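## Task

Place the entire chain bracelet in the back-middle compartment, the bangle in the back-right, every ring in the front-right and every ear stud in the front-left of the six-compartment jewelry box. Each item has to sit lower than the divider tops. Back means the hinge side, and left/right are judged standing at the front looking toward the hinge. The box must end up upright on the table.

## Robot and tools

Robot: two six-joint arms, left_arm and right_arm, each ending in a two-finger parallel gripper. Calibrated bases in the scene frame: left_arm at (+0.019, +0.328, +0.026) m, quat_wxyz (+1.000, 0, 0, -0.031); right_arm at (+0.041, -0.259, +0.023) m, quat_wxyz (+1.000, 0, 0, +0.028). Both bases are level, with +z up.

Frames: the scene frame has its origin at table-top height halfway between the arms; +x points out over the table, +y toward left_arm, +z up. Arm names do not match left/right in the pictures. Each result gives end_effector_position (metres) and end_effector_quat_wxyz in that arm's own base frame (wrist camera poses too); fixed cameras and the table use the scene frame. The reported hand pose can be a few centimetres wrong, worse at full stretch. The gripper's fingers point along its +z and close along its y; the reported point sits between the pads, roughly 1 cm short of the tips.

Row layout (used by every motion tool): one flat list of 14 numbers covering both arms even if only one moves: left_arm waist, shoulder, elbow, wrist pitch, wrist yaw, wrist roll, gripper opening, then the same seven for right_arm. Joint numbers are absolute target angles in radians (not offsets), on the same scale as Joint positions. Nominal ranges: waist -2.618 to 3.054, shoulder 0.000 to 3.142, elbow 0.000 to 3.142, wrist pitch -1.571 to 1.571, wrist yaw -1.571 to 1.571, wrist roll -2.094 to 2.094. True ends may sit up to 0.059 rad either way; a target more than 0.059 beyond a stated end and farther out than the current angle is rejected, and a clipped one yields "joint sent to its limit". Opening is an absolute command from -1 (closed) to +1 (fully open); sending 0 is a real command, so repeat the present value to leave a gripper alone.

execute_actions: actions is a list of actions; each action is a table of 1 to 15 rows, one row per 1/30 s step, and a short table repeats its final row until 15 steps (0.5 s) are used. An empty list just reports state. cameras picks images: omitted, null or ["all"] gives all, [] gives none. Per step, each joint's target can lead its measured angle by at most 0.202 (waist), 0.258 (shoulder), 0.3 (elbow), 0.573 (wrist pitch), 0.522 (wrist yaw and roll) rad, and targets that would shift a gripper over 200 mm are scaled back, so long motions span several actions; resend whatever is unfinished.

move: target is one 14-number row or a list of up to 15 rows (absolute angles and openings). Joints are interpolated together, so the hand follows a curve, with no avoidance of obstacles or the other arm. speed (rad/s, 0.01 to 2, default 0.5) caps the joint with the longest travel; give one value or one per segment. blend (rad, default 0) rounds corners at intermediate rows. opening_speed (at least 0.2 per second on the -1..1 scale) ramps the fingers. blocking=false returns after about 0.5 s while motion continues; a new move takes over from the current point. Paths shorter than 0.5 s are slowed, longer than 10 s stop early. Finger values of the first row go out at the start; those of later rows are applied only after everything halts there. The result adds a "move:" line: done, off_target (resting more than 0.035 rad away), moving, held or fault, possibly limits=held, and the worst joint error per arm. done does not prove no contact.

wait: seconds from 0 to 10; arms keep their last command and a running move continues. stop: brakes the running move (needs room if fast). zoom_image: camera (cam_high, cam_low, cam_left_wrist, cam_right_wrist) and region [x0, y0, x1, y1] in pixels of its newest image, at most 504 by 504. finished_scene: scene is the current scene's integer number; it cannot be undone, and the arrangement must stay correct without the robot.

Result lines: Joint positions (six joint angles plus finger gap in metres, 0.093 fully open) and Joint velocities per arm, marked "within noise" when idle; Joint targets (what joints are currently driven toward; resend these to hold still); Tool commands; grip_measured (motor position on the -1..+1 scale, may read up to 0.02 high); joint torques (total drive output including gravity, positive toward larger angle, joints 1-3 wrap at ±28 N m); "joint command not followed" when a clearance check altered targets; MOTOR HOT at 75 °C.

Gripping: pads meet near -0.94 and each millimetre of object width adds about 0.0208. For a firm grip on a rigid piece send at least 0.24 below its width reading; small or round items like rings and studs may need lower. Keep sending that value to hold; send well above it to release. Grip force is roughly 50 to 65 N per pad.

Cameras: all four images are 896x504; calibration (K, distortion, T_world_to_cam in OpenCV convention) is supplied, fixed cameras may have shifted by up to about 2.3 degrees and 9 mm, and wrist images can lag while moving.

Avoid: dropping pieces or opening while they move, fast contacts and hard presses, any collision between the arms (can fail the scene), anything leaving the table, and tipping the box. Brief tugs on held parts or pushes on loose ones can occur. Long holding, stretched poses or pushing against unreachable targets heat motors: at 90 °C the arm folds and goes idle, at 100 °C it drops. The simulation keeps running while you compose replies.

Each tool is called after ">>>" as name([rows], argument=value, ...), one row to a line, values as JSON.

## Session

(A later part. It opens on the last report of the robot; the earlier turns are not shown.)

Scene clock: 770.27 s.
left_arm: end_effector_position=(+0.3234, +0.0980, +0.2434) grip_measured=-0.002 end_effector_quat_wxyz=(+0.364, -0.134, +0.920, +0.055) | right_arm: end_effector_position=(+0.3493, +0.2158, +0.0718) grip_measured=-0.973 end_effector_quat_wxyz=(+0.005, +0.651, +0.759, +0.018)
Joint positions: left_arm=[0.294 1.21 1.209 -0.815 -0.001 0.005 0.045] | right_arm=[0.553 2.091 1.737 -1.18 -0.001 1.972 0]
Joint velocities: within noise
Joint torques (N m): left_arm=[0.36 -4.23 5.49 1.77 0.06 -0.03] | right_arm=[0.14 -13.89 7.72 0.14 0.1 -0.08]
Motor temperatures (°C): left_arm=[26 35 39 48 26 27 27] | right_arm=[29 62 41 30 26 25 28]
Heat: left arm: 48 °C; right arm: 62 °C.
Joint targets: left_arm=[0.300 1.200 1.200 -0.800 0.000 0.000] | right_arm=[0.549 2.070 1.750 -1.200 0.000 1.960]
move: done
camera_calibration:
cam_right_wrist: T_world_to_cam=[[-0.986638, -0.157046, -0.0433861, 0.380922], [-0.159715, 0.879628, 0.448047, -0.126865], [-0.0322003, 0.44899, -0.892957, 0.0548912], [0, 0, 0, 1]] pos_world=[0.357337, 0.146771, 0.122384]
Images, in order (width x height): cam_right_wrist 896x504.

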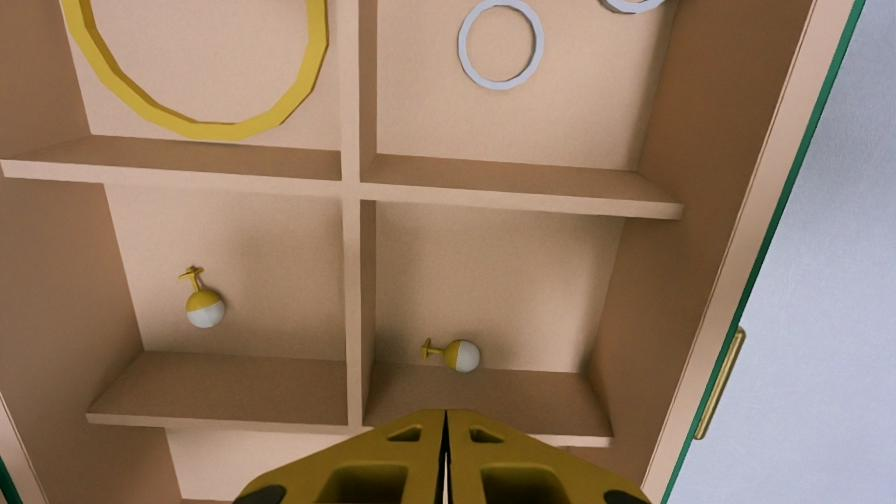

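>>> move([
  [0.3,1.2,1.2,-0.8,0,0,0,0.601,2.15,1.737,-1.12,0,2.01,-1],
  [0.3,1.2,1.2,-0.8,0,0,0,0.601,2.186,1.63,-0.98,0,2.01,-1],
], speed=[0.4,0.25], cameras=["cam_right_wrist"])

Scene clock: 793.17 s.
left_arm: end_effector_position=(+0.3234, +0.0980, +0.2434) grip_measured=-0.002 end_effector_quat_wxyz=(+0.364, -0.134, +0.920, +0.055) | right_arm: end_effector_position=(+0.3445, +0.2365, +0.0182) grip_measured=-0.973 end_effector_quat_wxyz=(+0.004, +0.643, +0.766, +0.016)
Joint positions: left_arm=[0.294 1.21 1.209 -0.815 -0.001 0.005 0.045] | right_arm=[0.602 2.166 1.639 -1.01 0 1.999 0]
Joint velocities: within noise
Joint torques (N m): left_arm=[0.35 -4.22 5.46 1.77 0.06 -0.03] | right_arm=[0.42 -10.48 5.39 0.61 0.07 0.18]
Motor temperatures (°C): left_arm=[26 35 39 48 26 27 27] | right_arm=[29 64 41 30 26 25 28]
Heat: left arm: 48 °C; right arm: 64 °C.
Joint targets: left_arm=[0.300 1.200 1.200 -0.800 0.000 0.000] | right_arm=[0.601 2.186 1.630 -0.980 0.000 2.010]
move: done
camera_calibration:
cam_right_wrist: T_world_to_cam=[[-0.983048, -0.178909, -0.0401099, 0.381039], [-0.177828, 0.877061, 0.446253, -0.114975], [-0.0446598, 0.44582, -0.894008, 0.00264727], [0, 0, 0, 1]] pos_world=[0.354251, 0.167831, 0.0689581]
Images, in order (width x height): cam_right_wrist 896x504.

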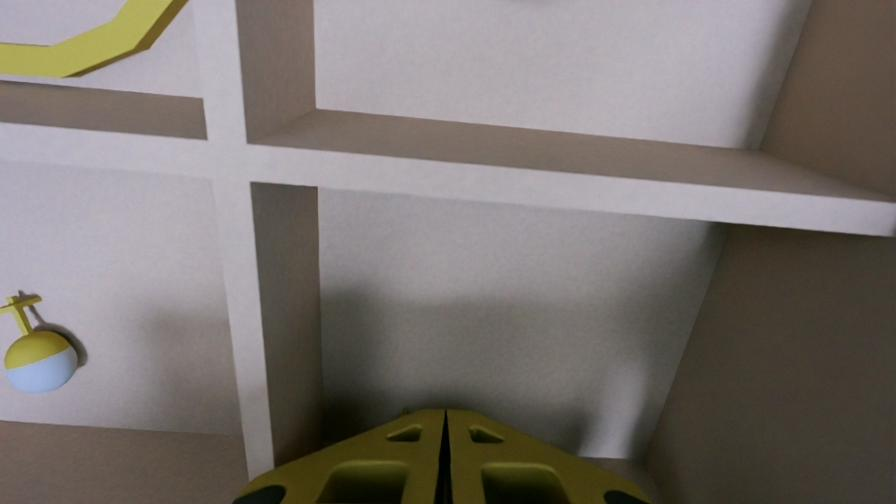

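>>> move([
  [0.3,1.2,1.2,-0.8,0,0,0,0.601,2.195,1.60,-0.94,0,2.01,-1],
  [0.3,1.2,1.2,-0.8,0,0,0,0.545,2.161,1.566,-0.94,0,1.96,-1],
], speed=[0.15,0.1], cameras=[])

>>> move(target=[0.3,1.2,1.2,-0.8,0,0,0,0.549,2.06,1.75,-1.2,0,1.96,-0.5], speed=0.4, cameras=["cam_right_wrist"])

Scene clock: 807.90 s.
left_arm: end_effector_position=(+0.3234, +0.0980, +0.2434) grip_measured=-0.002 end_effector_quat_wxyz=(+0.364, -0.134, +0.920, +0.055) | right_arm: end_effector_position=(+0.3452, +0.2239, +0.0061) grip_measured=-0.973 end_effector_quat_wxyz=(-0.010, +0.648, +0.761, +0.015)
Joint positions: left_arm=[0.294 1.21 1.209 -0.815 -0.001 0.005 0.045] | right_arm=[0.564 2.166 1.587 -0.969 -0.027 1.975 0]
Joint velocities: within noise
Joint torques (N m): left_arm=[0.36 -4.22 5.48 1.77 0.06 -0.03] | right_arm=[-1.16 -12.62 4.11 0.6 0.34 -0.12]
Motor temperatures (°C): left_arm=[26 35 39 48 26 27 27] | right_arm=[29 65 40 30 26 25 28]
Heat: left arm: 48 °C; right arm: 65 °C.
Joint targets: left_arm=[0.300 1.200 1.200 -0.800 0.000 0.000] | right_arm=[0.545 2.161 1.566 -0.940 0.000 1.960]
move: done
No camera images: "cameras" was empty.

Scene clock: 809.27 s.
left_arm: end_effector_position=(+0.3234, +0.0980, +0.2434) grip_measured=-0.002 end_effector_quat_wxyz=(+0.364, -0.134, +0.920, +0.055) | right_arm: end_effector_position=(+0.3484, +0.2170, +0.0743) grip_measured=-0.502 end_effector_quat_wxyz=(+0.002, +0.651, +0.759, +0.022)
Joint positions: left_arm=[0.294 1.21 1.209 -0.815 -0.001 0.005 0.045] | right_arm=[0.553 2.083 1.735 -1.18 -0.008 1.972 0.021]
Joint velocities: within noise
Joint torques (N m): left_arm=[0.35 -4.22 5.48 1.77 0.06 -0.03] | right_arm=[0.09 -14.05 7.87 0.13 0.15 -0.07]
Motor temperatures (°C): left_arm=[26 35 39 48 26 27 27] | right_arm=[29 66 40 30 26 25 28]
Heat: left arm: 48 °C; right arm: 66 °C.
Joint targets: left_arm=[0.300 1.200 1.200 -0.800 0.000 0.000] | right_arm=[0.549 2.060 1.750 -1.200 0.000 1.960]
move: done
camera_calibration:
cam_right_wrist: T_world_to_cam=[[-0.986404, -0.15766, -0.0463769, 0.380646], [-0.16134, 0.875375, 0.455729, -0.128296], [-0.031253, 0.457015, -0.88891, 0.0542655], [0, 0, 0, 1]] pos_world=[0.356468, 0.147519, 0.124358]
Images, in order (width x height): cam_right_wrist 896x504.

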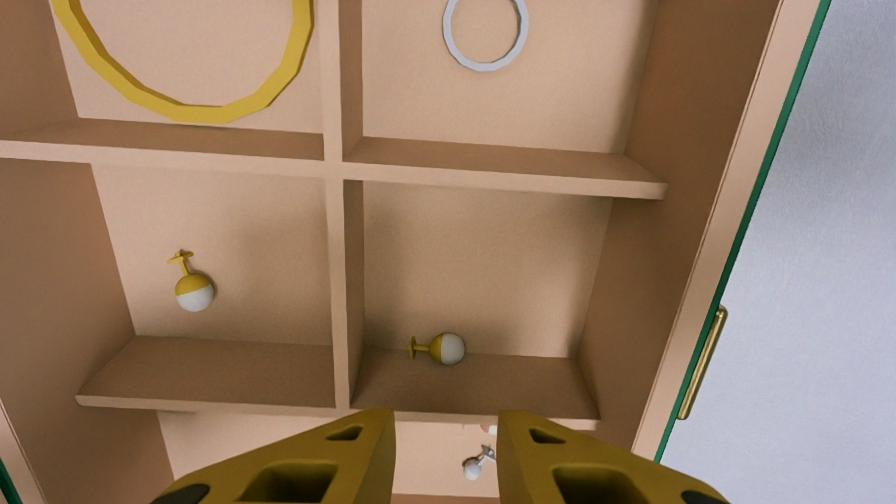

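>>> move([
  [0.3,1.2,1.2,-0.8,0,0,0,0.628,2.165,1.75,-1.12,0,2.05,-1],
  [0.3,1.2,1.2,-0.8,0,0,0,0.628,2.2,1.645,-0.99,0,2.05,-1],
], speed=[0.4,0.2], cameras=["cam_right_wrist"])

Scene clock: 834.93 s.
left_arm: end_effector_position=(+0.3234, +0.0980, +0.2434) grip_measured=-0.002 end_effector_quat_wxyz=(+0.364, -0.134, +0.920, +0.055) | right_arm: end_effector_position=(+0.3391, +0.2491, +0.0350) grip_measured=-0.973 end_effector_quat_wxyz=(+0.003, +0.646, +0.763, +0.020)
Joint positions: left_arm=[0.294 1.21 1.209 -0.815 -0.001 0.005 0.045] | right_arm=[0.632 2.152 1.685 -1.062 -0.004 2.038 0]
Joint velocities: within noise
Joint torques (N m): left_arm=[0.35 -4.22 5.49 1.77 0.06 -0.03] | right_arm=[0.13 -7.73 2.55 1.1 0.12 0.19]
Motor temperatures (°C): left_arm=[26 35 39 48 26 27 27] | right_arm=[29 69 42 29 26 25 28]
Heat: left arm: 48 °C; right arm: 69 °C.
Joint targets: left_arm=[0.300 1.200 1.200 -0.800 0.000 0.000] | right_arm=[0.628 2.200 1.645 -0.990 0.000 2.050]
move: off_target (right_arm); right_arm: the wrist pitch is farthest, 0.072 rad from its target
camera_calibration:
cam_right_wrist: T_world_to_cam=[[-0.984324, -0.170429, -0.0453889, 0.377071], [-0.172312, 0.874411, 0.453556, -0.135967], [-0.0376103, 0.454267, -0.890071, 0.00722098], [0, 0, 0, 1]] pos_world=[0.348003, 0.179875, 0.0852109]
Images, in order (width x height): cam_right_wrist 896x504.

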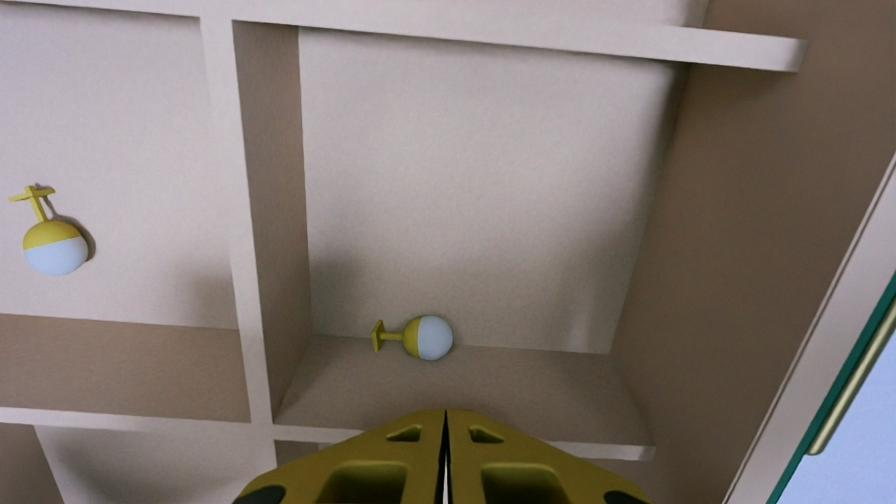

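>>> move([
  [0.3,1.2,1.2,-0.8,0,0,0,0.628,2.16,1.74,-1.11,0,2.05,-1],
  [0.3,1.2,1.2,-0.8,0,0,0,0.617,2.17,1.73,-1.08,0,2.04,-1],
  [0.3,1.2,1.2,-0.8,0,0,0,0.619,2.2,1.645,-0.99,0,2.04,-1],
  [0.3,1.2,1.2,-0.8,0,0,0,0.619,2.208,1.615,-0.95,0,2.04,-1],
], speed=[0.3,0.2,0.2,0.1], cameras=["cam_right_wrist"])

Scene clock: 848.73 s.
left_arm: end_effector_position=(+0.3234, +0.0980, +0.2434) grip_measured=-0.002 end_effector_quat_wxyz=(+0.364, -0.134, +0.920, +0.055) | right_arm: end_effector_position=(+0.3449, +0.2488, +0.0348) grip_measured=-0.973 end_effector_quat_wxyz=(+0.007, +0.649, +0.760, +0.036)
Joint positions: left_arm=[0.294 1.21 1.209 -0.815 -0.001 0.005 0.045] | right_arm=[0.623 2.14 1.663 -1.02 -0.004 2.038 0]
Joint velocities: within noise
Joint torques (N m): left_arm=[0.36 -4.22 5.48 1.77 0.06 -0.03] | right_arm=[0.13 -5.83 1.83 1.09 0.11 0.07]
Motor temperatures (°C): left_arm=[26 35 39 48 26 27 27] | right_arm=[29 64 41 30 26 25 28]
Heat: left arm: 48 °C; right arm: 64 °C.
Joint targets: left_arm=[0.300 1.200 1.200 -0.800 0.000 0.000] | right_arm=[0.619 2.208 1.615 -0.950 0.000 2.040]
move: off_target (right_arm); right_arm: the wrist pitch is farthest, 0.070 rad from its target
camera_calibration:
cam_right_wrist: T_world_to_cam=[[-0.984267, -0.160276, -0.074362, 0.381257], [-0.176396, 0.867248, 0.465581, -0.131799], [-0.0101313, 0.471374, -0.881875, -0.00663775], [0, 0, 0, 1]] pos_world=[0.351943, 0.178537, 0.0838604]
Images, in order (width x height): cam_right_wrist 896x504.

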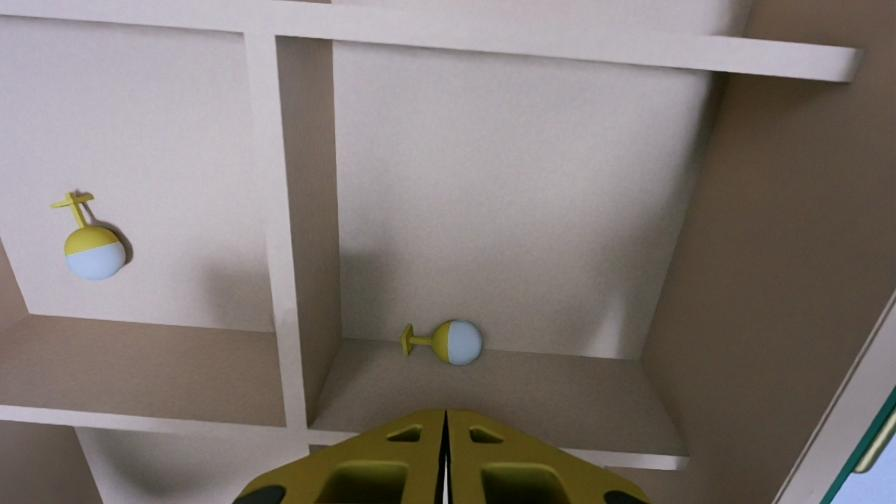

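>>> move([
  [0.3,1.2,1.2,-0.8,0,0,0,0.62,2.13,1.79,-1.17,0,2.04,-1],
  [0.3,1.2,1.2,-0.8,0,0,0,0.600,2.14,1.76,-1.11,0,2.02,-1],
  [0.3,1.2,1.2,-0.8,0,0,0,0.603,2.19,1.635,-0.98,0,2.02,-1],
], speed=[0.3,0.2,0.2], cameras=["cam_right_wrist"])

Scene clock: 860.93 s.
left_arm: end_effector_position=(+0.3234, +0.0980, +0.2434) grip_measured=-0.002 end_effector_quat_wxyz=(+0.364, -0.134, +0.920, +0.055) | right_arm: end_effector_position=(+0.3440, +0.2364, +0.0184) grip_measured=-0.973 end_effector_quat_wxyz=(+0.005, +0.655, +0.756, +0.013)
Joint positions: left_arm=[0.294 1.21 1.209 -0.815 -0.001 0.005 0.045] | right_arm=[0.604 2.169 1.644 -1.018 0.004 2.032 0]
Joint velocities: within noise
Joint torques (N m): left_arm=[0.35 -4.22 5.48 1.77 0.06 -0.03] | right_arm=[0.39 -10.36 5.37 0.69 0.04 -0.07]
Motor temperatures (°C): left_arm=[26 35 39 48 26 27 27] | right_arm=[29 61 40 30 26 25 28]
Heat: left arm: 48 °C; right arm: 61 °C.
Joint targets: left_arm=[0.300 1.200 1.200 -0.800 0.000 0.000] | right_arm=[0.603 2.190 1.635 -0.980 0.000 2.020]
move: off_target (right_arm); right_arm: the wrist pitch is farthest, 0.038 rad from its target
camera_calibration:
cam_right_wrist: T_world_to_cam=[[-0.988279, -0.14818, -0.0366957, 0.374943], [-0.149049, 0.884684, 0.441722, -0.126711], [-0.0329904, 0.442014, -0.896401, -0.000218454], [0, 0, 0, 1]] pos_world=[0.351655, 0.167755, 0.069534]
Images, in order (width x height): cam_right_wrist 896x504.

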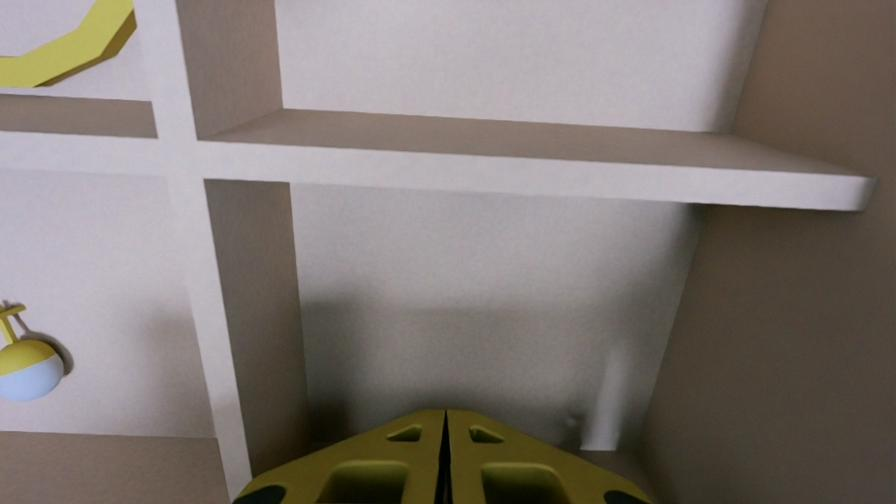

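>>> move([
  [0.3,1.2,1.2,-0.8,0,0,0,0.603,2.16,1.71,-1.06,0,2.02,-1],
  [0.3,1.2,1.2,-0.8,0,0,0,0.622,2.17,1.72,-1.06,0,2.02,-1],
  [0.3,1.2,1.2,-0.8,0,0,0,0.622,2.203,1.635,-0.97,0,2.02,-1],
], speed=[0.3,0.2,0.2], cameras=["cam_right_wrist"])

Scene clock: 878.67 s.
left_arm: end_effector_position=(+0.3234, +0.0980, +0.2434) grip_measured=-0.002 end_effector_quat_wxyz=(+0.364, -0.134, +0.920, +0.055) | right_arm: end_effector_position=(+0.3457, +0.2360, +0.0169) grip_measured=-0.973 end_effector_quat_wxyz=(+0.016, +0.653, +0.757, +0.010)
Joint positions: left_arm=[0.294 1.21 1.209 -0.815 -0.001 0.005 0.045] | right_arm=[0.609 2.175 1.647 -1.014 0.025 2.032 0]
Joint velocities: within noise
Joint torques (N m): left_arm=[0.35 -4.22 5.48 1.77 0.06 -0.03] | right_arm=[1.61 -9.73 5.11 0.76 -0.15 -0.07]
Motor temperatures (°C): left_arm=[26 35 39 48 26 27 27] | right_arm=[29 60 39 30 26 25 28]
Heat: left arm: 48 °C; right arm: 60 °C.
Joint targets: left_arm=[0.300 1.200 1.200 -0.800 0.000 0.000] | right_arm=[0.622 2.203 1.635 -0.970 0.000 2.020]
move: off_target (right_arm); right_arm: the wrist pitch is farthest, 0.044 rad from its target
camera_calibration:
cam_right_wrist: T_world_to_cam=[[-0.987037, -0.153581, -0.0465882, 0.377572], [-0.158728, 0.89123, 0.42487, -0.123359], [-0.0237312, 0.426757, -0.904055, -0.000844515], [0, 0, 0, 1]] pos_world=[0.353077, 0.16829, 0.0692385]
Images, in order (width x height): cam_right_wrist 896x504.

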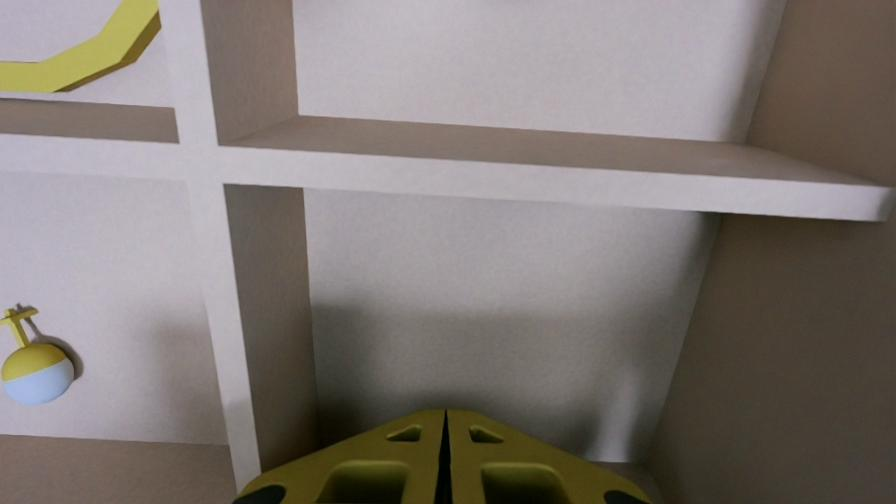

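>>> move([
  [0.3,1.2,1.2,-0.8,0,0,0,0.600,2.12,1.78,-1.15,0,2.02,-0.45],
  [0.3,1.2,1.2,-0.8,0,0,0,0.600,1.95,1.382,-0.72,0,2.02,-0.45],
], speed=[0.4,0.5], cameras=["cam_right_wrist","cam_low"])

Scene clock: 904.50 s.
left_arm: end_effector_position=(+0.3234, +0.0980, +0.2434) grip_measured=-0.002 end_effector_quat_wxyz=(+0.364, -0.134, +0.920, +0.055) | right_arm: end_effector_position=(+0.3468, +0.2387, +0.0340) grip_measured=-0.452 end_effector_quat_wxyz=(+0.035, +0.649, +0.751, +0.117)
Joint positions: left_arm=[0.294 1.21 1.209 -0.815 -0.001 0.005 0.045] | right_arm=[0.607 1.981 1.392 -0.738 0.009 2.032 0.023]
Joint velocities: within noise
Joint torques (N m): left_arm=[0.35 -4.22 5.48 1.76 0.06 -0.03] | right_arm=[-0.08 -13.97 5.52 0.93 -0.01 -0.08]
Motor temperatures (°C): left_arm=[26 35 38 49 26 27 27] | right_arm=[29 60 39 29 26 25 28]
Heat: left arm: 49 °C; right arm: 60 °C.
Joint targets: left_arm=[0.300 1.200 1.200 -0.800 0.000 0.000] | right_arm=[0.600 1.950 1.382 -0.720 0.000 2.020]
move: done
camera_calibration:
cam_right_wrist: T_world_to_cam=[[-0.963621, -0.134486, -0.23097, 0.373407], [-0.237475, 0.827348, 0.50902, -0.0931653], [0.122637, 0.545352, -0.829187, -0.0680209], [0, 0, 0, 1]] pos_world=[0.346041, 0.164394, 0.077267]
Images, in order (width x height): cam_low 896x504, cam_right_wrist 896x504.

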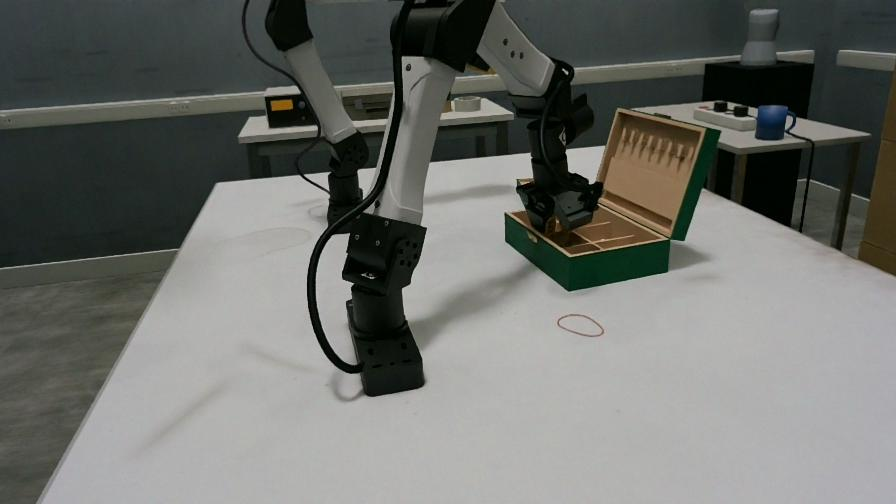

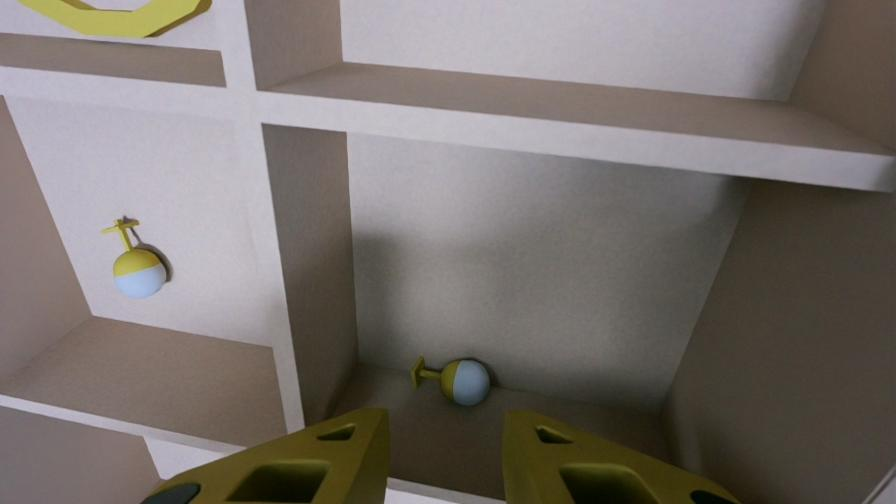

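>>> move([
  [0.3,1.2,1.2,-0.8,0,0,0,0.588,1.98,1.375,-0.70,0,2.01,-0.45],
  [0.3,1.2,1.2,-0.8,0,0,0,0.589,2.012,1.31,-0.585,0,2.01,-0.45],
], speed=[0.25,0.2], cameras=["cam_right_wrist","cam_low"])

Scene clock: 921.33 s.
left_arm: end_effector_position=(+0.3234, +0.0980, +0.2434) grip_measured=-0.002 end_effector_quat_wxyz=(+0.364, -0.134, +0.920, +0.055) | right_arm: end_effector_position=(+0.3497, +0.2354, +0.0187) grip_measured=-0.452 end_effector_quat_wxyz=(+0.037, +0.649, +0.748, +0.131)
Joint positions: left_arm=[0.294 1.21 1.209 -0.815 -0.001 0.005 0.045] | right_arm=[0.594 1.983 1.322 -0.635 0.003 2.022 0.023]
Joint velocities: within noise
Joint torques (N m): left_arm=[0.35 -4.22 5.48 1.77 0.06 -0.03] | right_arm=[0.05 -8.14 5.29 1.36 0.05 -0.09]
Motor temperatures (°C): left_arm=[26 35 38 49 26 27 27] | right_arm=[29 67 39 30 26 25 27]
Heat: left arm: 49 °C; right arm: 67 °C.
Joint targets: left_arm=[0.300 1.200 1.200 -0.800 0.000 0.000] | right_arm=[0.589 2.012 1.310 -0.585 0.000 2.010]
move: off_target (right_arm); right_arm: the wrist pitch is farthest, 0.050 rad from its target
camera_calibration:
cam_right_wrist: T_world_to_cam=[[-0.958337, -0.127958, -0.255378, 0.369306], [-0.247612, 0.817873, 0.519395, -0.076402], [0.142406, 0.56099, -0.815482, -0.090131], [0, 0, 0, 1]] pos_world=[0.347837, 0.160305, 0.0604953]
Images, in order (width x height): cam_low 896x504, cam_right_wrist 896x504.

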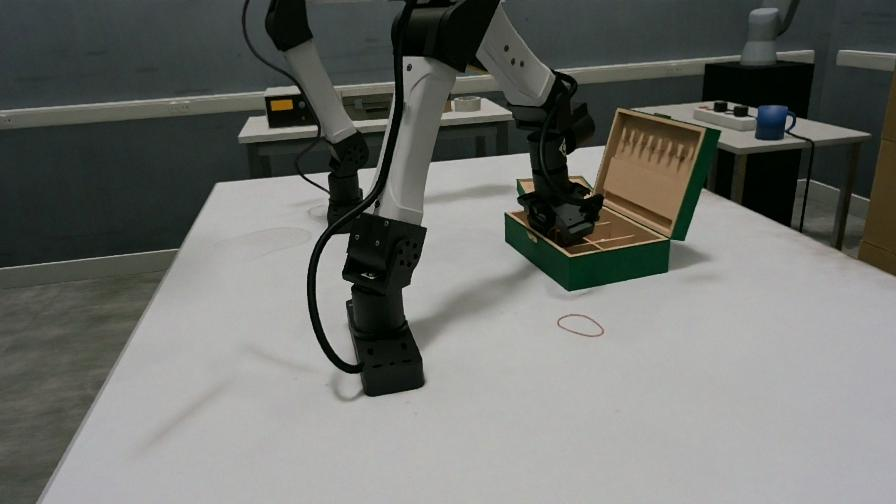

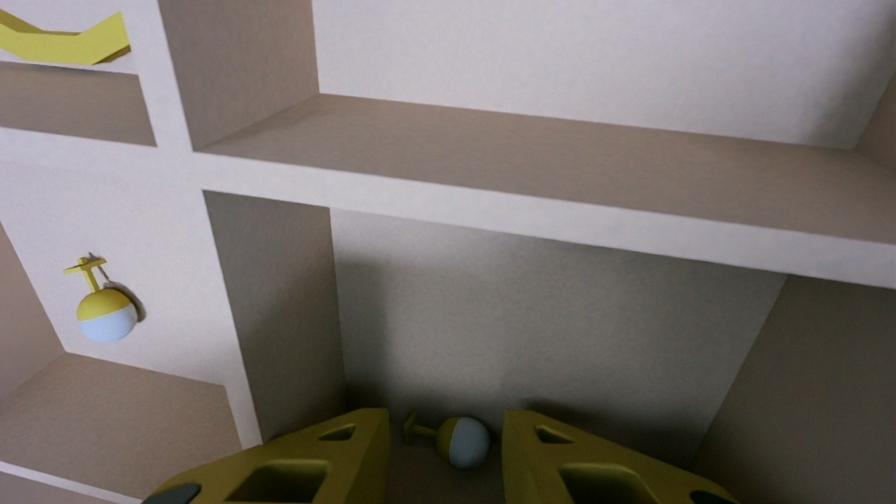

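>>> move([
  [0.3,1.2,1.2,-0.8,0,0,0,0.589,2.035,1.29,-0.545,0,2.01,-0.45],
], speed=0.15, cameras=["cam_right_wrist"])

Scene clock: 932.83 s.
left_arm: end_effector_position=(+0.3234, +0.0980, +0.2434) grip_measured=-0.002 end_effector_quat_wxyz=(+0.364, -0.134, +0.920, +0.055) | right_arm: end_effector_position=(+0.3474, +0.2358, +0.0146) grip_measured=-0.452 end_effector_quat_wxyz=(+0.032, +0.648, +0.749, +0.131)
Joint positions: left_arm=[0.294 1.21 1.209 -0.815 -0.001 0.005 0.045] | right_arm=[0.594 1.986 1.307 -0.621 -0.006 2.022 0.023]
Joint velocities: within noise
Joint torques (N m): left_arm=[0.35 -4.22 5.49 1.76 0.06 -0.03] | right_arm=[0.05 -6.17 4.7 1.63 0.13 -0.08]
Motor temperatures (°C): left_arm=[26 35 38 49 26 27 27] | right_arm=[29 63 39 30 26 25 27]
Heat: left arm: 49 °C; right arm: 63 °C.
Joint targets: left_arm=[0.300 1.200 1.200 -0.800 0.000 0.000] | right_arm=[0.589 2.035 1.290 -0.545 0.000 2.010]
move: off_target (right_arm); right_arm: the wrist pitch is farthest, 0.076 rad from its target
camera_calibration:
cam_right_wrist: T_world_to_cam=[[-0.959659, -0.129569, -0.249534, 0.366832], [-0.246688, 0.813836, 0.526133, -0.0745936], [0.134909, 0.566465, -0.812968, -0.0921217], [0, 0, 0, 1]] pos_world=[0.346061, 0.160421, 0.0558911]
Images, in order (width x height): cam_right_wrist 896x504.

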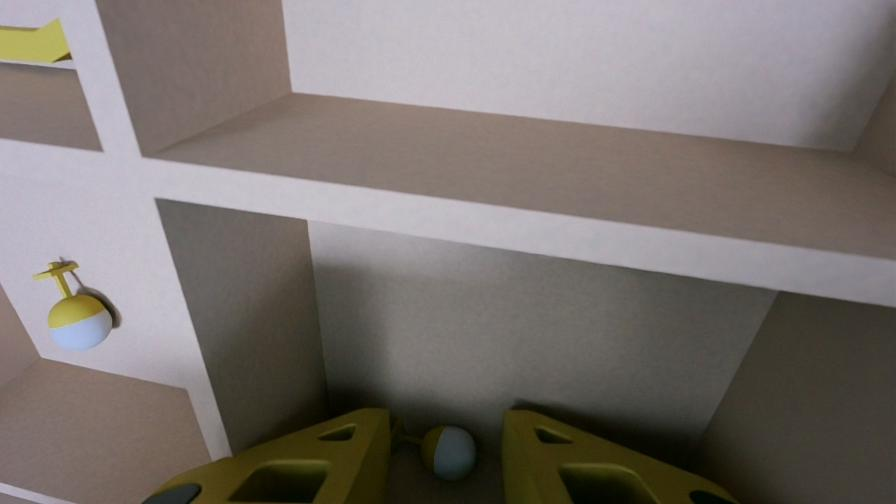

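>>> move([
  [0.3,1.2,1.2,-0.8,0,0,0,0.589,2.035,1.29,-0.545,0,2.01,-1],
], speed=0.15, opening_speed=0.7, cameras=["cam_right_wrist"])

Scene clock: 946.77 s.
left_arm: end_effector_position=(+0.3234, +0.0980, +0.2434) grip_measured=-0.002 end_effector_quat_wxyz=(+0.364, -0.134, +0.920, +0.055) | right_arm: end_effector_position=(+0.3490, +0.2340, +0.0085) grip_measured=-0.973 end_effector_quat_wxyz=(+0.036, +0.649, +0.749, +0.128)
Joint positions: left_arm=[0.294 1.21 1.209 -0.815 -0.001 0.005 0.045] | right_arm=[0.592 2 1.304 -0.608 0.003 2.019 0]
Joint velocities: within noise
Joint torques (N m): left_arm=[0.35 -4.22 5.49 1.76 0.06 -0.03] | right_arm=[0.27 -7.62 5.03 1.47 0.05 -0.05]
Motor temperatures (°C): left_arm=[26 35 38 49 26 27 27] | right_arm=[29 61 39 32 26 25 27]
Heat: left arm: 49 °C; right arm: 61 °C.
Joint targets: left_arm=[0.300 1.200 1.200 -0.800 0.000 0.000] | right_arm=[0.589 2.035 1.290 -0.545 0.000 2.010]
move: off_target (right_arm); right_arm: the wrist pitch is farthest, 0.063 rad from its target
camera_calibration:
cam_right_wrist: T_world_to_cam=[[-0.959733, -0.129818, -0.249116, 0.36674], [-0.245215, 0.819799, 0.517494, -0.0713452], [0.137045, 0.557743, -0.818621, -0.0948824], [0, 0, 0, 1]] pos_world=[0.347481, 0.159018, 0.0506088]
Images, in order (width x height): cam_right_wrist 896x504.

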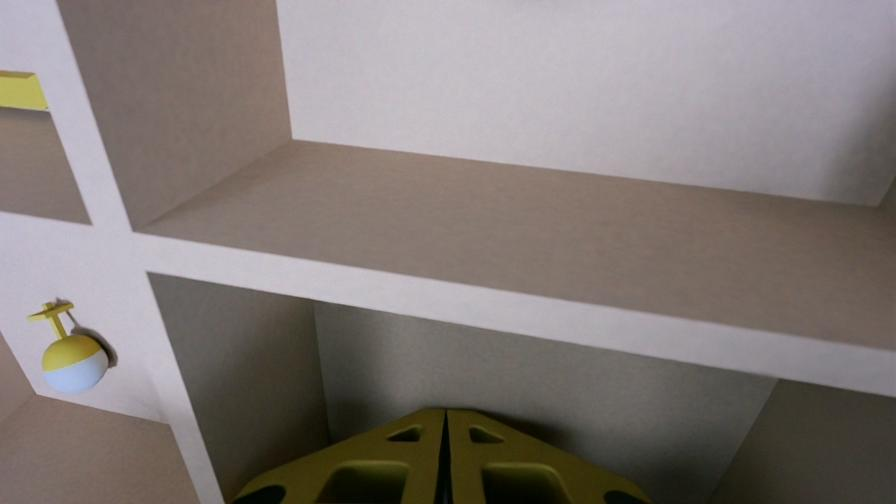

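>>> move([
  [0.3,1.2,1.2,-0.8,0,0,0,0.589,1.93,1.42,-0.78,0,2.01,-1],
  [0.3,1.2,1.2,-0.8,0,0,0,0.589,1.86,1.50,-0.95,0,2.01,-0.5],
], speed=0.4, cameras=["cam_right_wrist"])

Scene clock: 954.97 s.
left_arm: end_effector_position=(+0.3234, +0.0980, +0.2434) grip_measured=-0.002 end_effector_quat_wxyz=(+0.364, -0.134, +0.920, +0.055) | right_arm: end_effector_position=(+0.3388, +0.2270, +0.0893) grip_measured=-0.502 end_effector_quat_wxyz=(+0.033, +0.650, +0.750, +0.116)
Joint positions: left_arm=[0.294 1.21 1.209 -0.815 -0.001 0.005 0.045] | right_arm=[0.592 1.883 1.483 -0.93 0.003 2.019 0.021]
Joint velocities: within noise
Joint torques (N m): left_arm=[0.35 -4.23 5.48 1.77 0.06 -0.03] | right_arm=[0.25 -12.49 8.42 0.57 0.05 -0.06]
Motor temperatures (°C): left_arm=[26 35 38 49 26 27 27] | right_arm=[29 60 39 31 26 25 27]
Heat: left arm: 49 °C; right arm: 60 °C.
Joint targets: left_arm=[0.300 1.200 1.200 -0.800 0.000 0.000] | right_arm=[0.589 1.860 1.500 -0.950 0.000 2.010]
move: done
camera_calibration:
cam_right_wrist: T_world_to_cam=[[-0.964747, -0.133192, -0.226985, 0.376695], [-0.234337, 0.827307, 0.510539, -0.114734], [0.119786, 0.545732, -0.829354, -0.0139995], [0, 0, 0, 1]] pos_world=[0.338207, 0.152733, 0.13247]
Images, in order (width x height): cam_right_wrist 896x504.

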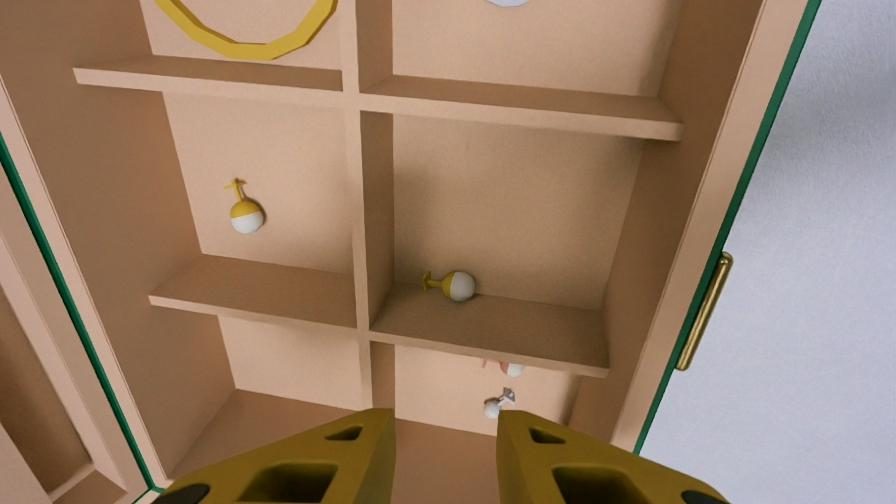

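>>> move([
  [0.3,1.2,1.2,-0.8,0,0,0,0.54,1.85,1.6,-1.05,-0.1,0.5,-0.45],
  [0.3,1.2,1.2,-0.8,0,0,0,0.486,1.95,1.62,-1.05,-0.3,-1.235,-0.45],
  [0.3,1.2,1.2,-0.8,0,0,0,0.486,2.055,1.538,-0.86,-0.3,-1.235,-0.45],
], speed=[0.8,1.0,0.4], blend=[0.1,0.03,0], cameras=["cam_right_wrist","cam_low"])

Scene clock: 996.50 s.
left_arm: end_effector_position=(+0.3234, +0.0980, +0.2434) grip_measured=-0.002 end_effector_quat_wxyz=(+0.364, -0.134, +0.920, +0.055) | right_arm: end_effector_position=(+0.3556, +0.2459, +0.0536) grip_measured=-0.452 end_effector_quat_wxyz=(-0.142, +0.754, -0.633, -0.101)
Joint positions: left_arm=[0.294 1.21 1.209 -0.815 -0.001 0.005 0.045] | right_arm=[0.492 2.042 1.545 -0.878 -0.293 -1.223 0.023]
Joint velocities: within noise
Joint torques (N m): left_arm=[0.35 -4.22 5.48 1.77 0.06 -0.03] | right_arm=[-0.06 -10.51 6.01 0.91 -0.31 -0.06]
Motor temperatures (°C): left_arm=[26 35 38 49 26 27 27] | right_arm=[29 62 43 30 26 25 27]
Heat: left arm: 49 °C; right arm: 62 °C.
Joint targets: left_arm=[0.300 1.200 1.200 -0.800 0.000 0.000] | right_arm=[0.486 2.055 1.538 -0.860 -0.300 -1.235]
move: done
camera_calibration:
cam_right_wrist: T_world_to_cam=[[0.982797, 0.167076, 0.0787089, -0.39547], [0.158008, -0.981289, 0.110025, 0.218502], [0.0956188, -0.095696, -0.990807, 0.119129], [0, 0, 0, 1]] pos_world=[0.342751, 0.291887, 0.12512]
Images, in order (width x height): cam_low 896x504, cam_right_wrist 896x504.

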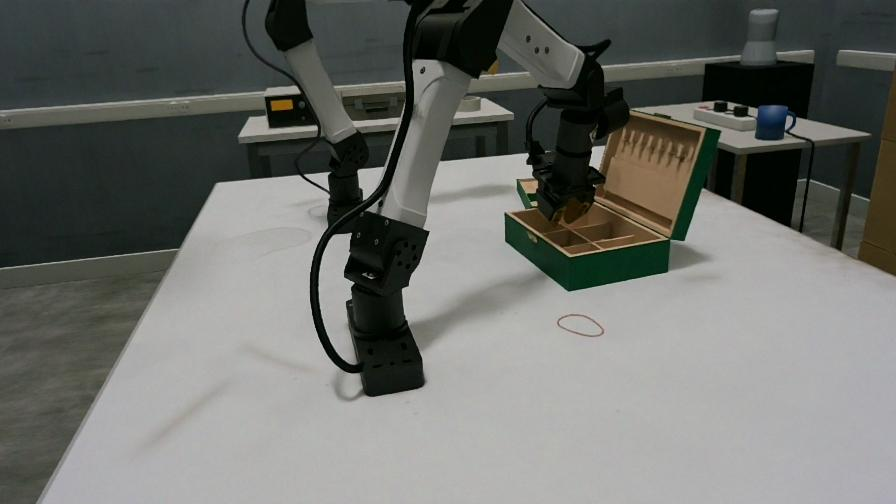

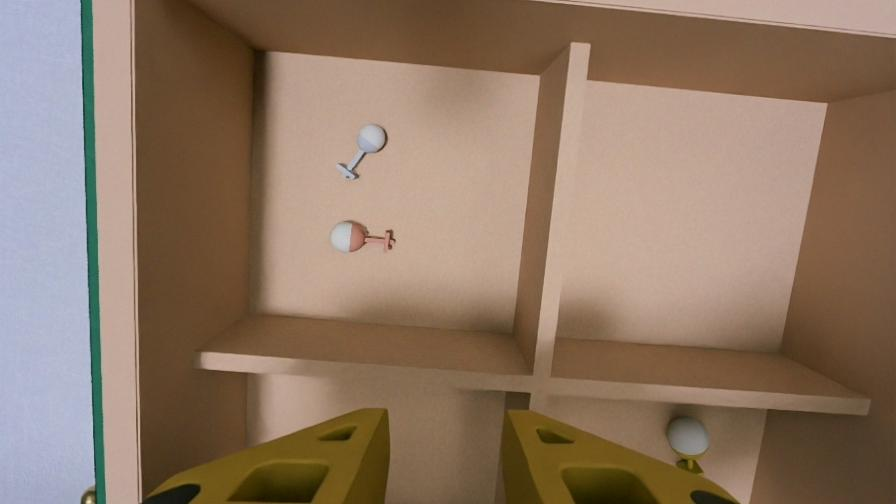

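>>> move([
  [0.3,1.2,1.2,-0.8,0,0,0,0.470,2.02,1.56,-0.92,-0.3,-1.24,-0.45],
  [0.3,1.2,1.2,-0.8,0,0,0,0.472,2.08,1.475,-0.78,-0.3,-1.24,-0.45],
  [0.3,1.2,1.2,-0.8,0,0,0,0.472,2.103,1.43,-0.71,-0.3,-1.24,-0.45],
], speed=[0.4,0.2,0.15], cameras=["cam_right_wrist","cam_low"])

Scene clock: 1020.67 s.
left_arm: end_effector_position=(+0.3234, +0.0980, +0.2434) grip_measured=-0.002 end_effector_quat_wxyz=(+0.364, -0.134, +0.920, +0.055) | right_arm: end_effector_position=(+0.3504, +0.2397, +0.0279) grip_measured=-0.452 end_effector_quat_wxyz=(-0.142, +0.749, -0.637, -0.116)
Joint positions: left_arm=[0.294 1.21 1.209 -0.815 -0.001 0.005 0.045] | right_arm=[0.474 2.057 1.455 -0.789 -0.323 -1.228 0.023]
Joint velocities: within noise
Joint torques (N m): left_arm=[0.35 -4.22 5.48 1.77 0.06 -0.03] | right_arm=[0.31 -7.19 4.04 1.52 -0.03 -0.07]
Motor temperatures (°C): left_arm=[26 35 38 49 26 27 27] | right_arm=[29 66 42 30 26 25 27]
Heat: left arm: 49 °C; right arm: 66 °C.
Joint targets: left_arm=[0.300 1.200 1.200 -0.800 0.000 0.000] | right_arm=[0.472 2.103 1.430 -0.710 -0.300 -1.240]
move: off_target (right_arm); right_arm: the wrist pitch is farthest, 0.079 rad from its target
camera_calibration:
cam_right_wrist: T_world_to_cam=[[0.985807, 0.157889, 0.0570533, -0.385596], [0.152643, -0.984454, 0.0868929, 0.219396], [0.0698858, -0.0769508, -0.994583, 0.0981405], [0, 0, 0, 1]] pos_world=[0.339775, 0.284419, 0.100544]
Images, in order (width x height): cam_low 896x504, cam_right_wrist 896x504.

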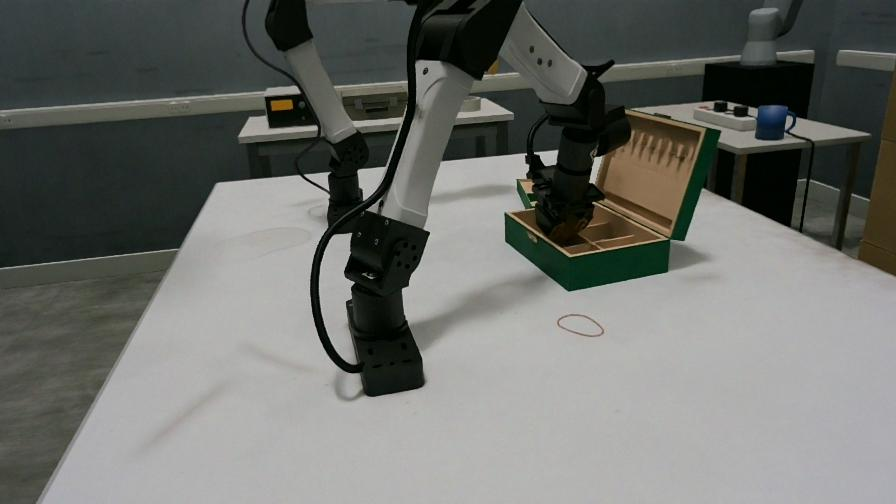

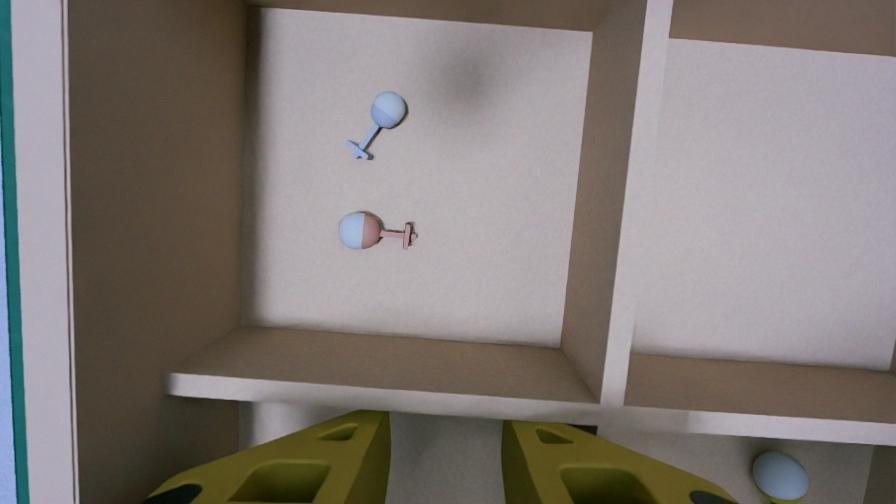

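>>> move([
  [0.3,1.2,1.2,-0.8,0,0,0,0.472,1.95,1.65,-1.05,-0.25,-1.0,-1],
  [0.3,1.2,1.2,-0.8,0,0,0,0.603,2.15,1.88,-1.28,0,2.03,-1],
  [0.3,1.2,1.2,-0.8,0,0,0,0.607,2.222,1.774,-1.1,0,2.03,-1],
], speed=[0.5,1.2,0.4], blend=[0.05,0.03,0], cameras=["cam_right_wrist"])

Scene clock: 1119.03 s.
left_arm: end_effector_position=(+0.3234, +0.0980, +0.2434) grip_measured=-0.002 end_effector_quat_wxyz=(+0.364, -0.134, +0.920, +0.055) | right_arm: end_effector_position=(+0.3545, +0.2447, +0.0362) grip_measured=-0.973 end_effector_quat_wxyz=(-0.001, +0.651, +0.759, +0.013)
Joint positions: left_arm=[0.294 1.21 1.209 -0.815 -0.001 0.005 0.045] | right_arm=[0.601 2.208 1.78 -1.119 -0.008 2.018 0]
Joint velocities: within noise
Joint torques (N m): left_arm=[0.35 -4.22 5.48 1.77 0.06 -0.03] | right_arm=[1.01 -11.55 5.72 0.52 0.16 0.17]
Motor temperatures (°C): left_arm=[26 35 38 50 26 27 27] | right_arm=[29 56 39 32 26 25 27]
Heat: left arm: 50 °C; right arm: 56 °C.
Joint targets: left_arm=[0.300 1.200 1.200 -0.800 0.000 0.000] | right_arm=[0.607 2.222 1.774 -1.100 0.000 2.030]
move: done
camera_calibration:
cam_right_wrist: T_world_to_cam=[[-0.986786, -0.159531, -0.0283442, 0.389189], [-0.155085, 0.879266, 0.450377, -0.13716], [-0.046927, 0.448821, -0.892389, 0.0155836], [0, 0, 0, 1]] pos_world=[0.363506, 0.175693, 0.0867115]
Images, in order (width x height): cam_right_wrist 896x504.

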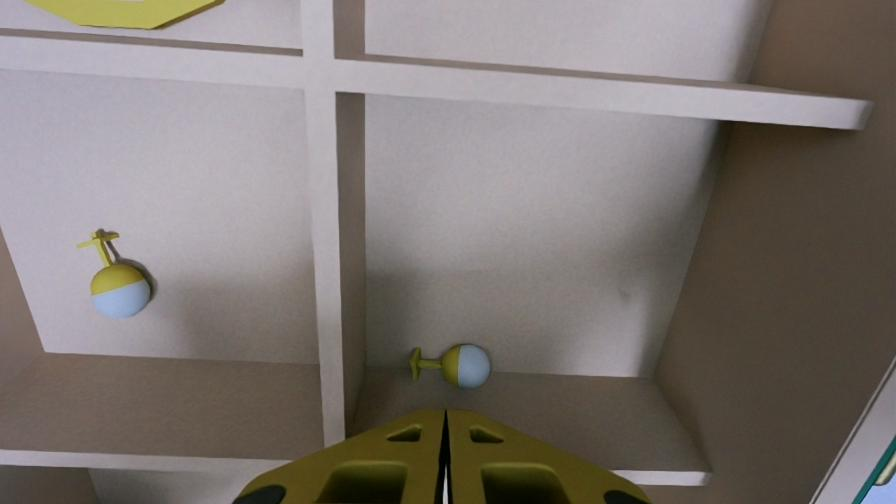

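>>> move([
  [0.3,1.2,1.2,-0.8,0,0,0,0.615,2.212,1.764,-1.09,0,2.035,-1],
  [0.3,1.2,1.2,-0.8,0,0,0,0.615,2.226,1.705,-1.015,0,2.035,-1],
], speed=[0.2,0.2], cameras=["cam_right_wrist"])

Scene clock: 1130.97 s.
left_arm: end_effector_position=(+0.3234, +0.0980, +0.2434) grip_measured=-0.002 end_effector_quat_wxyz=(+0.364, -0.134, +0.920, +0.055) | right_arm: end_effector_position=(+0.3514, +0.2385, +0.0205) grip_measured=-0.973 end_effector_quat_wxyz=(+0.013, +0.652, +0.758, +0.003)
Joint positions: left_arm=[0.294 1.21 1.209 -0.815 -0.001 0.005 0.045] | right_arm=[0.605 2.208 1.717 -1.066 0.023 2.026 0]
Joint velocities: within noise
Joint torques (N m): left_arm=[0.35 -4.21 5.48 1.76 0.06 -0.03] | right_arm=[1.33 -11.03 5.11 0.83 -0.14 0.15]
Motor temperatures (°C): left_arm=[26 35 38 50 26 27 27] | right_arm=[29 58 39 31 26 25 27]
Heat: left arm: 50 °C; right arm: 58 °C.
Joint targets: left_arm=[0.300 1.200 1.200 -0.800 0.000 0.000] | right_arm=[0.615 2.226 1.705 -1.015 0.000 2.035]
move: off_target (right_arm); right_arm: the wrist pitch is farthest, 0.051 rad from its target
camera_calibration:
cam_right_wrist: T_world_to_cam=[[-0.98721, -0.156152, -0.0321378, 0.384088], [-0.15507, 0.893739, 0.420932, -0.128001], [-0.0370066, 0.420532, -0.906522, 0.00775761], [0, 0, 0, 1]] pos_world=[0.359614, 0.171113, 0.073256]
Images, in order (width x height): cam_right_wrist 896x504.

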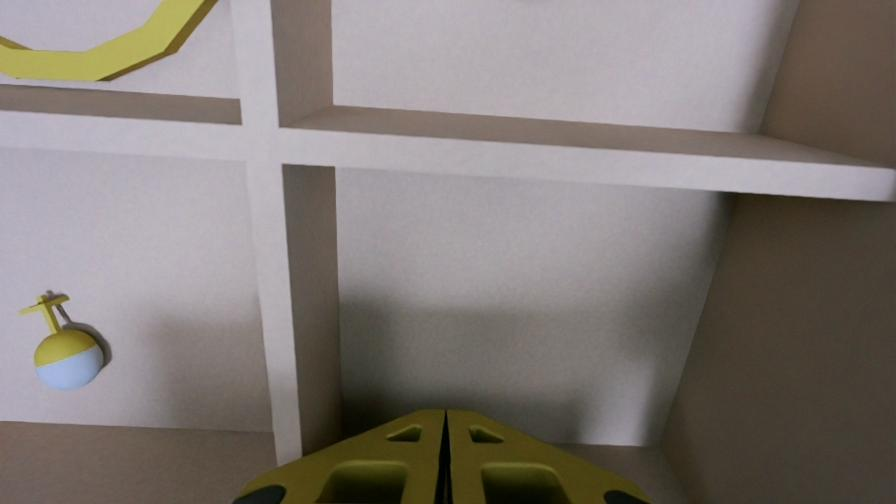

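>>> move([
  [0.3,1.2,1.2,-0.8,0,0,0,0.612,2.235,1.685,-0.98,0,2.035,-1],
], speed=0.15, cameras=[])

Scene clock: 1161.67 s.
left_arm: end_effector_position=(+0.3234, +0.0980, +0.2434) grip_measured=-0.002 end_effector_quat_wxyz=(+0.364, -0.134, +0.920, +0.055) | right_arm: end_effector_position=(+0.3519, +0.2372, +0.0173) grip_measured=-0.973 end_effector_quat_wxyz=(+0.017, +0.653, +0.757, +0.004)
Joint positions: left_arm=[0.294 1.21 1.209 -0.815 -0.001 0.005 0.045] | right_arm=[0.605 2.208 1.703 -1.05 0.031 2.028 0]
Joint velocities: within noise
Joint torques (N m): left_arm=[0.35 -4.23 5.48 1.76 0.06 -0.03] | right_arm=[1.07 -10.17 4.45 1 -0.21 0.14]
Motor temperatures (°C): left_arm=[26 35 38 50 26 27 27] | right_arm=[29 60 38 31 26 25 27]
Heat: left arm: 50 °C; right arm: 60 °C.
Joint targets: left_arm=[0.300 1.200 1.200 -0.800 0.000 0.000] | right_arm=[0.612 2.235 1.685 -0.980 0.000 2.035]
move: off_target (right_arm); right_arm: the wrist pitch is farthest, 0.070 rad from its target
No camera images: "cameras" was empty.

>>> move([
  [0.3,1.2,1.2,-0.8,0,0,0,0.612,2.24,1.67,-0.96,0,2.035,-1],
  [0.3,1.2,1.2,-0.8,0,0,0,0.548,2.21,1.63,-0.95,0,1.98,-1],
], speed=0.12, cameras=[])

>>> move(target=[0.3,1.2,1.2,-0.8,0,0,0,0.548,2.08,1.80,-1.22,0,1.98,-0.5], speed=0.4, cameras=["cam_right_wrist"])

Scene clock: 1175.87 s.
left_arm: end_effector_position=(+0.3234, +0.0980, +0.2434) grip_measured=-0.002 end_effector_quat_wxyz=(+0.364, -0.134, +0.920, +0.055) | right_arm: end_effector_position=(+0.3488, +0.2273, +0.0060) grip_measured=-0.973 end_effector_quat_wxyz=(-0.012, +0.656, +0.755, +0.003)
Joint positions: left_arm=[0.294 1.21 1.209 -0.815 -0.001 0.005 0.045] | right_arm=[0.568 2.205 1.651 -1.017 -0.024 1.998 0]
Joint velocities: within noise
Joint torques (N m): left_arm=[0.36 -4.22 5.48 1.77 0.06 -0.03] | right_arm=[-1.2 -12.07 4.11 0.94 0.3 -0.12]
Motor temperatures (°C): left_arm=[26 35 38 50 26 27 27] | right_arm=[29 60 38 31 26 25 27]
Heat: left arm: 50 °C; right arm: 60 °C.
Joint targets: left_arm=[0.300 1.200 1.200 -0.800 0.000 0.000] | right_arm=[0.548 2.210 1.630 -0.950 0.000 1.980]
move: off_target (right_arm); right_arm: the wrist pitch is farthest, 0.067 rad from its target
No camera images: "cameras" was empty.

Scene clock: 1177.27 s.
left_arm: end_effector_position=(+0.3234, +0.0980, +0.2434) grip_measured=-0.002 end_effector_quat_wxyz=(+0.364, -0.134, +0.920, +0.055) | right_arm: end_effector_position=(+0.3553, +0.2210, +0.0801) grip_measured=-0.502 end_effector_quat_wxyz=(+0.004, +0.659, +0.752, +0.027)
Joint positions: left_arm=[0.294 1.21 1.209 -0.815 -0.001 0.005 0.045] | right_arm=[0.553 2.102 1.786 -1.2 -0.008 1.992 0.021]
Joint velocities: within noise
Joint torques (N m): left_arm=[0.36 -4.23 5.48 1.77 0.06 -0.03] | right_arm=[0.05 -14.12 7.86 0.13 0.15 -0.07]
Motor temperatures (°C): left_arm=[26 35 38 50 26 27 27] | right_arm=[29 61 38 31 26 25 27]
Heat: left arm: 50 °C; right arm: 61 °C.
Joint targets: left_arm=[0.300 1.200 1.200 -0.800 0.000 0.000] | right_arm=[0.548 2.080 1.800 -1.220 0.000 1.980]
move: done
camera_calibration:
cam_right_wrist: T_world_to_cam=[[-0.988879, -0.137345, -0.0570493, 0.38557], [-0.148125, 0.875224, 0.460479, -0.138394], [-0.0133135, 0.463809, -0.885835, 0.0496019], [0, 0, 0, 1]] pos_world=[0.361443, 0.151076, 0.129663]
Images, in order (width x height): cam_right_wrist 896x504.

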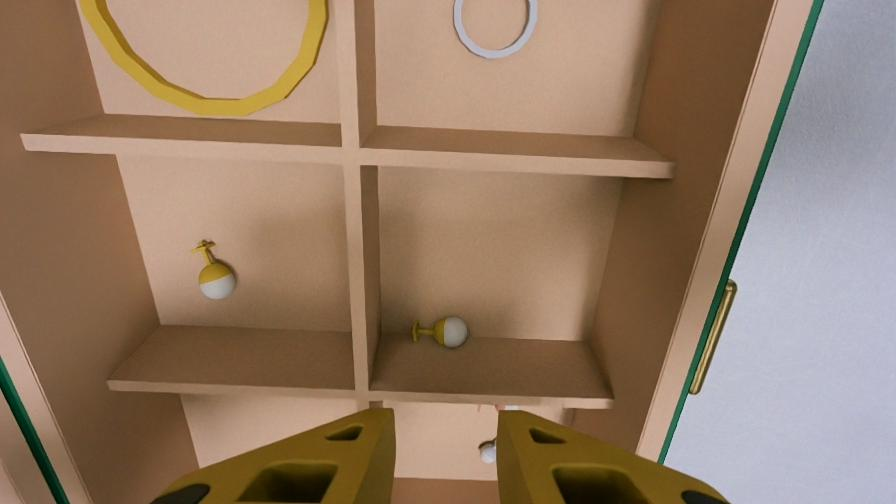

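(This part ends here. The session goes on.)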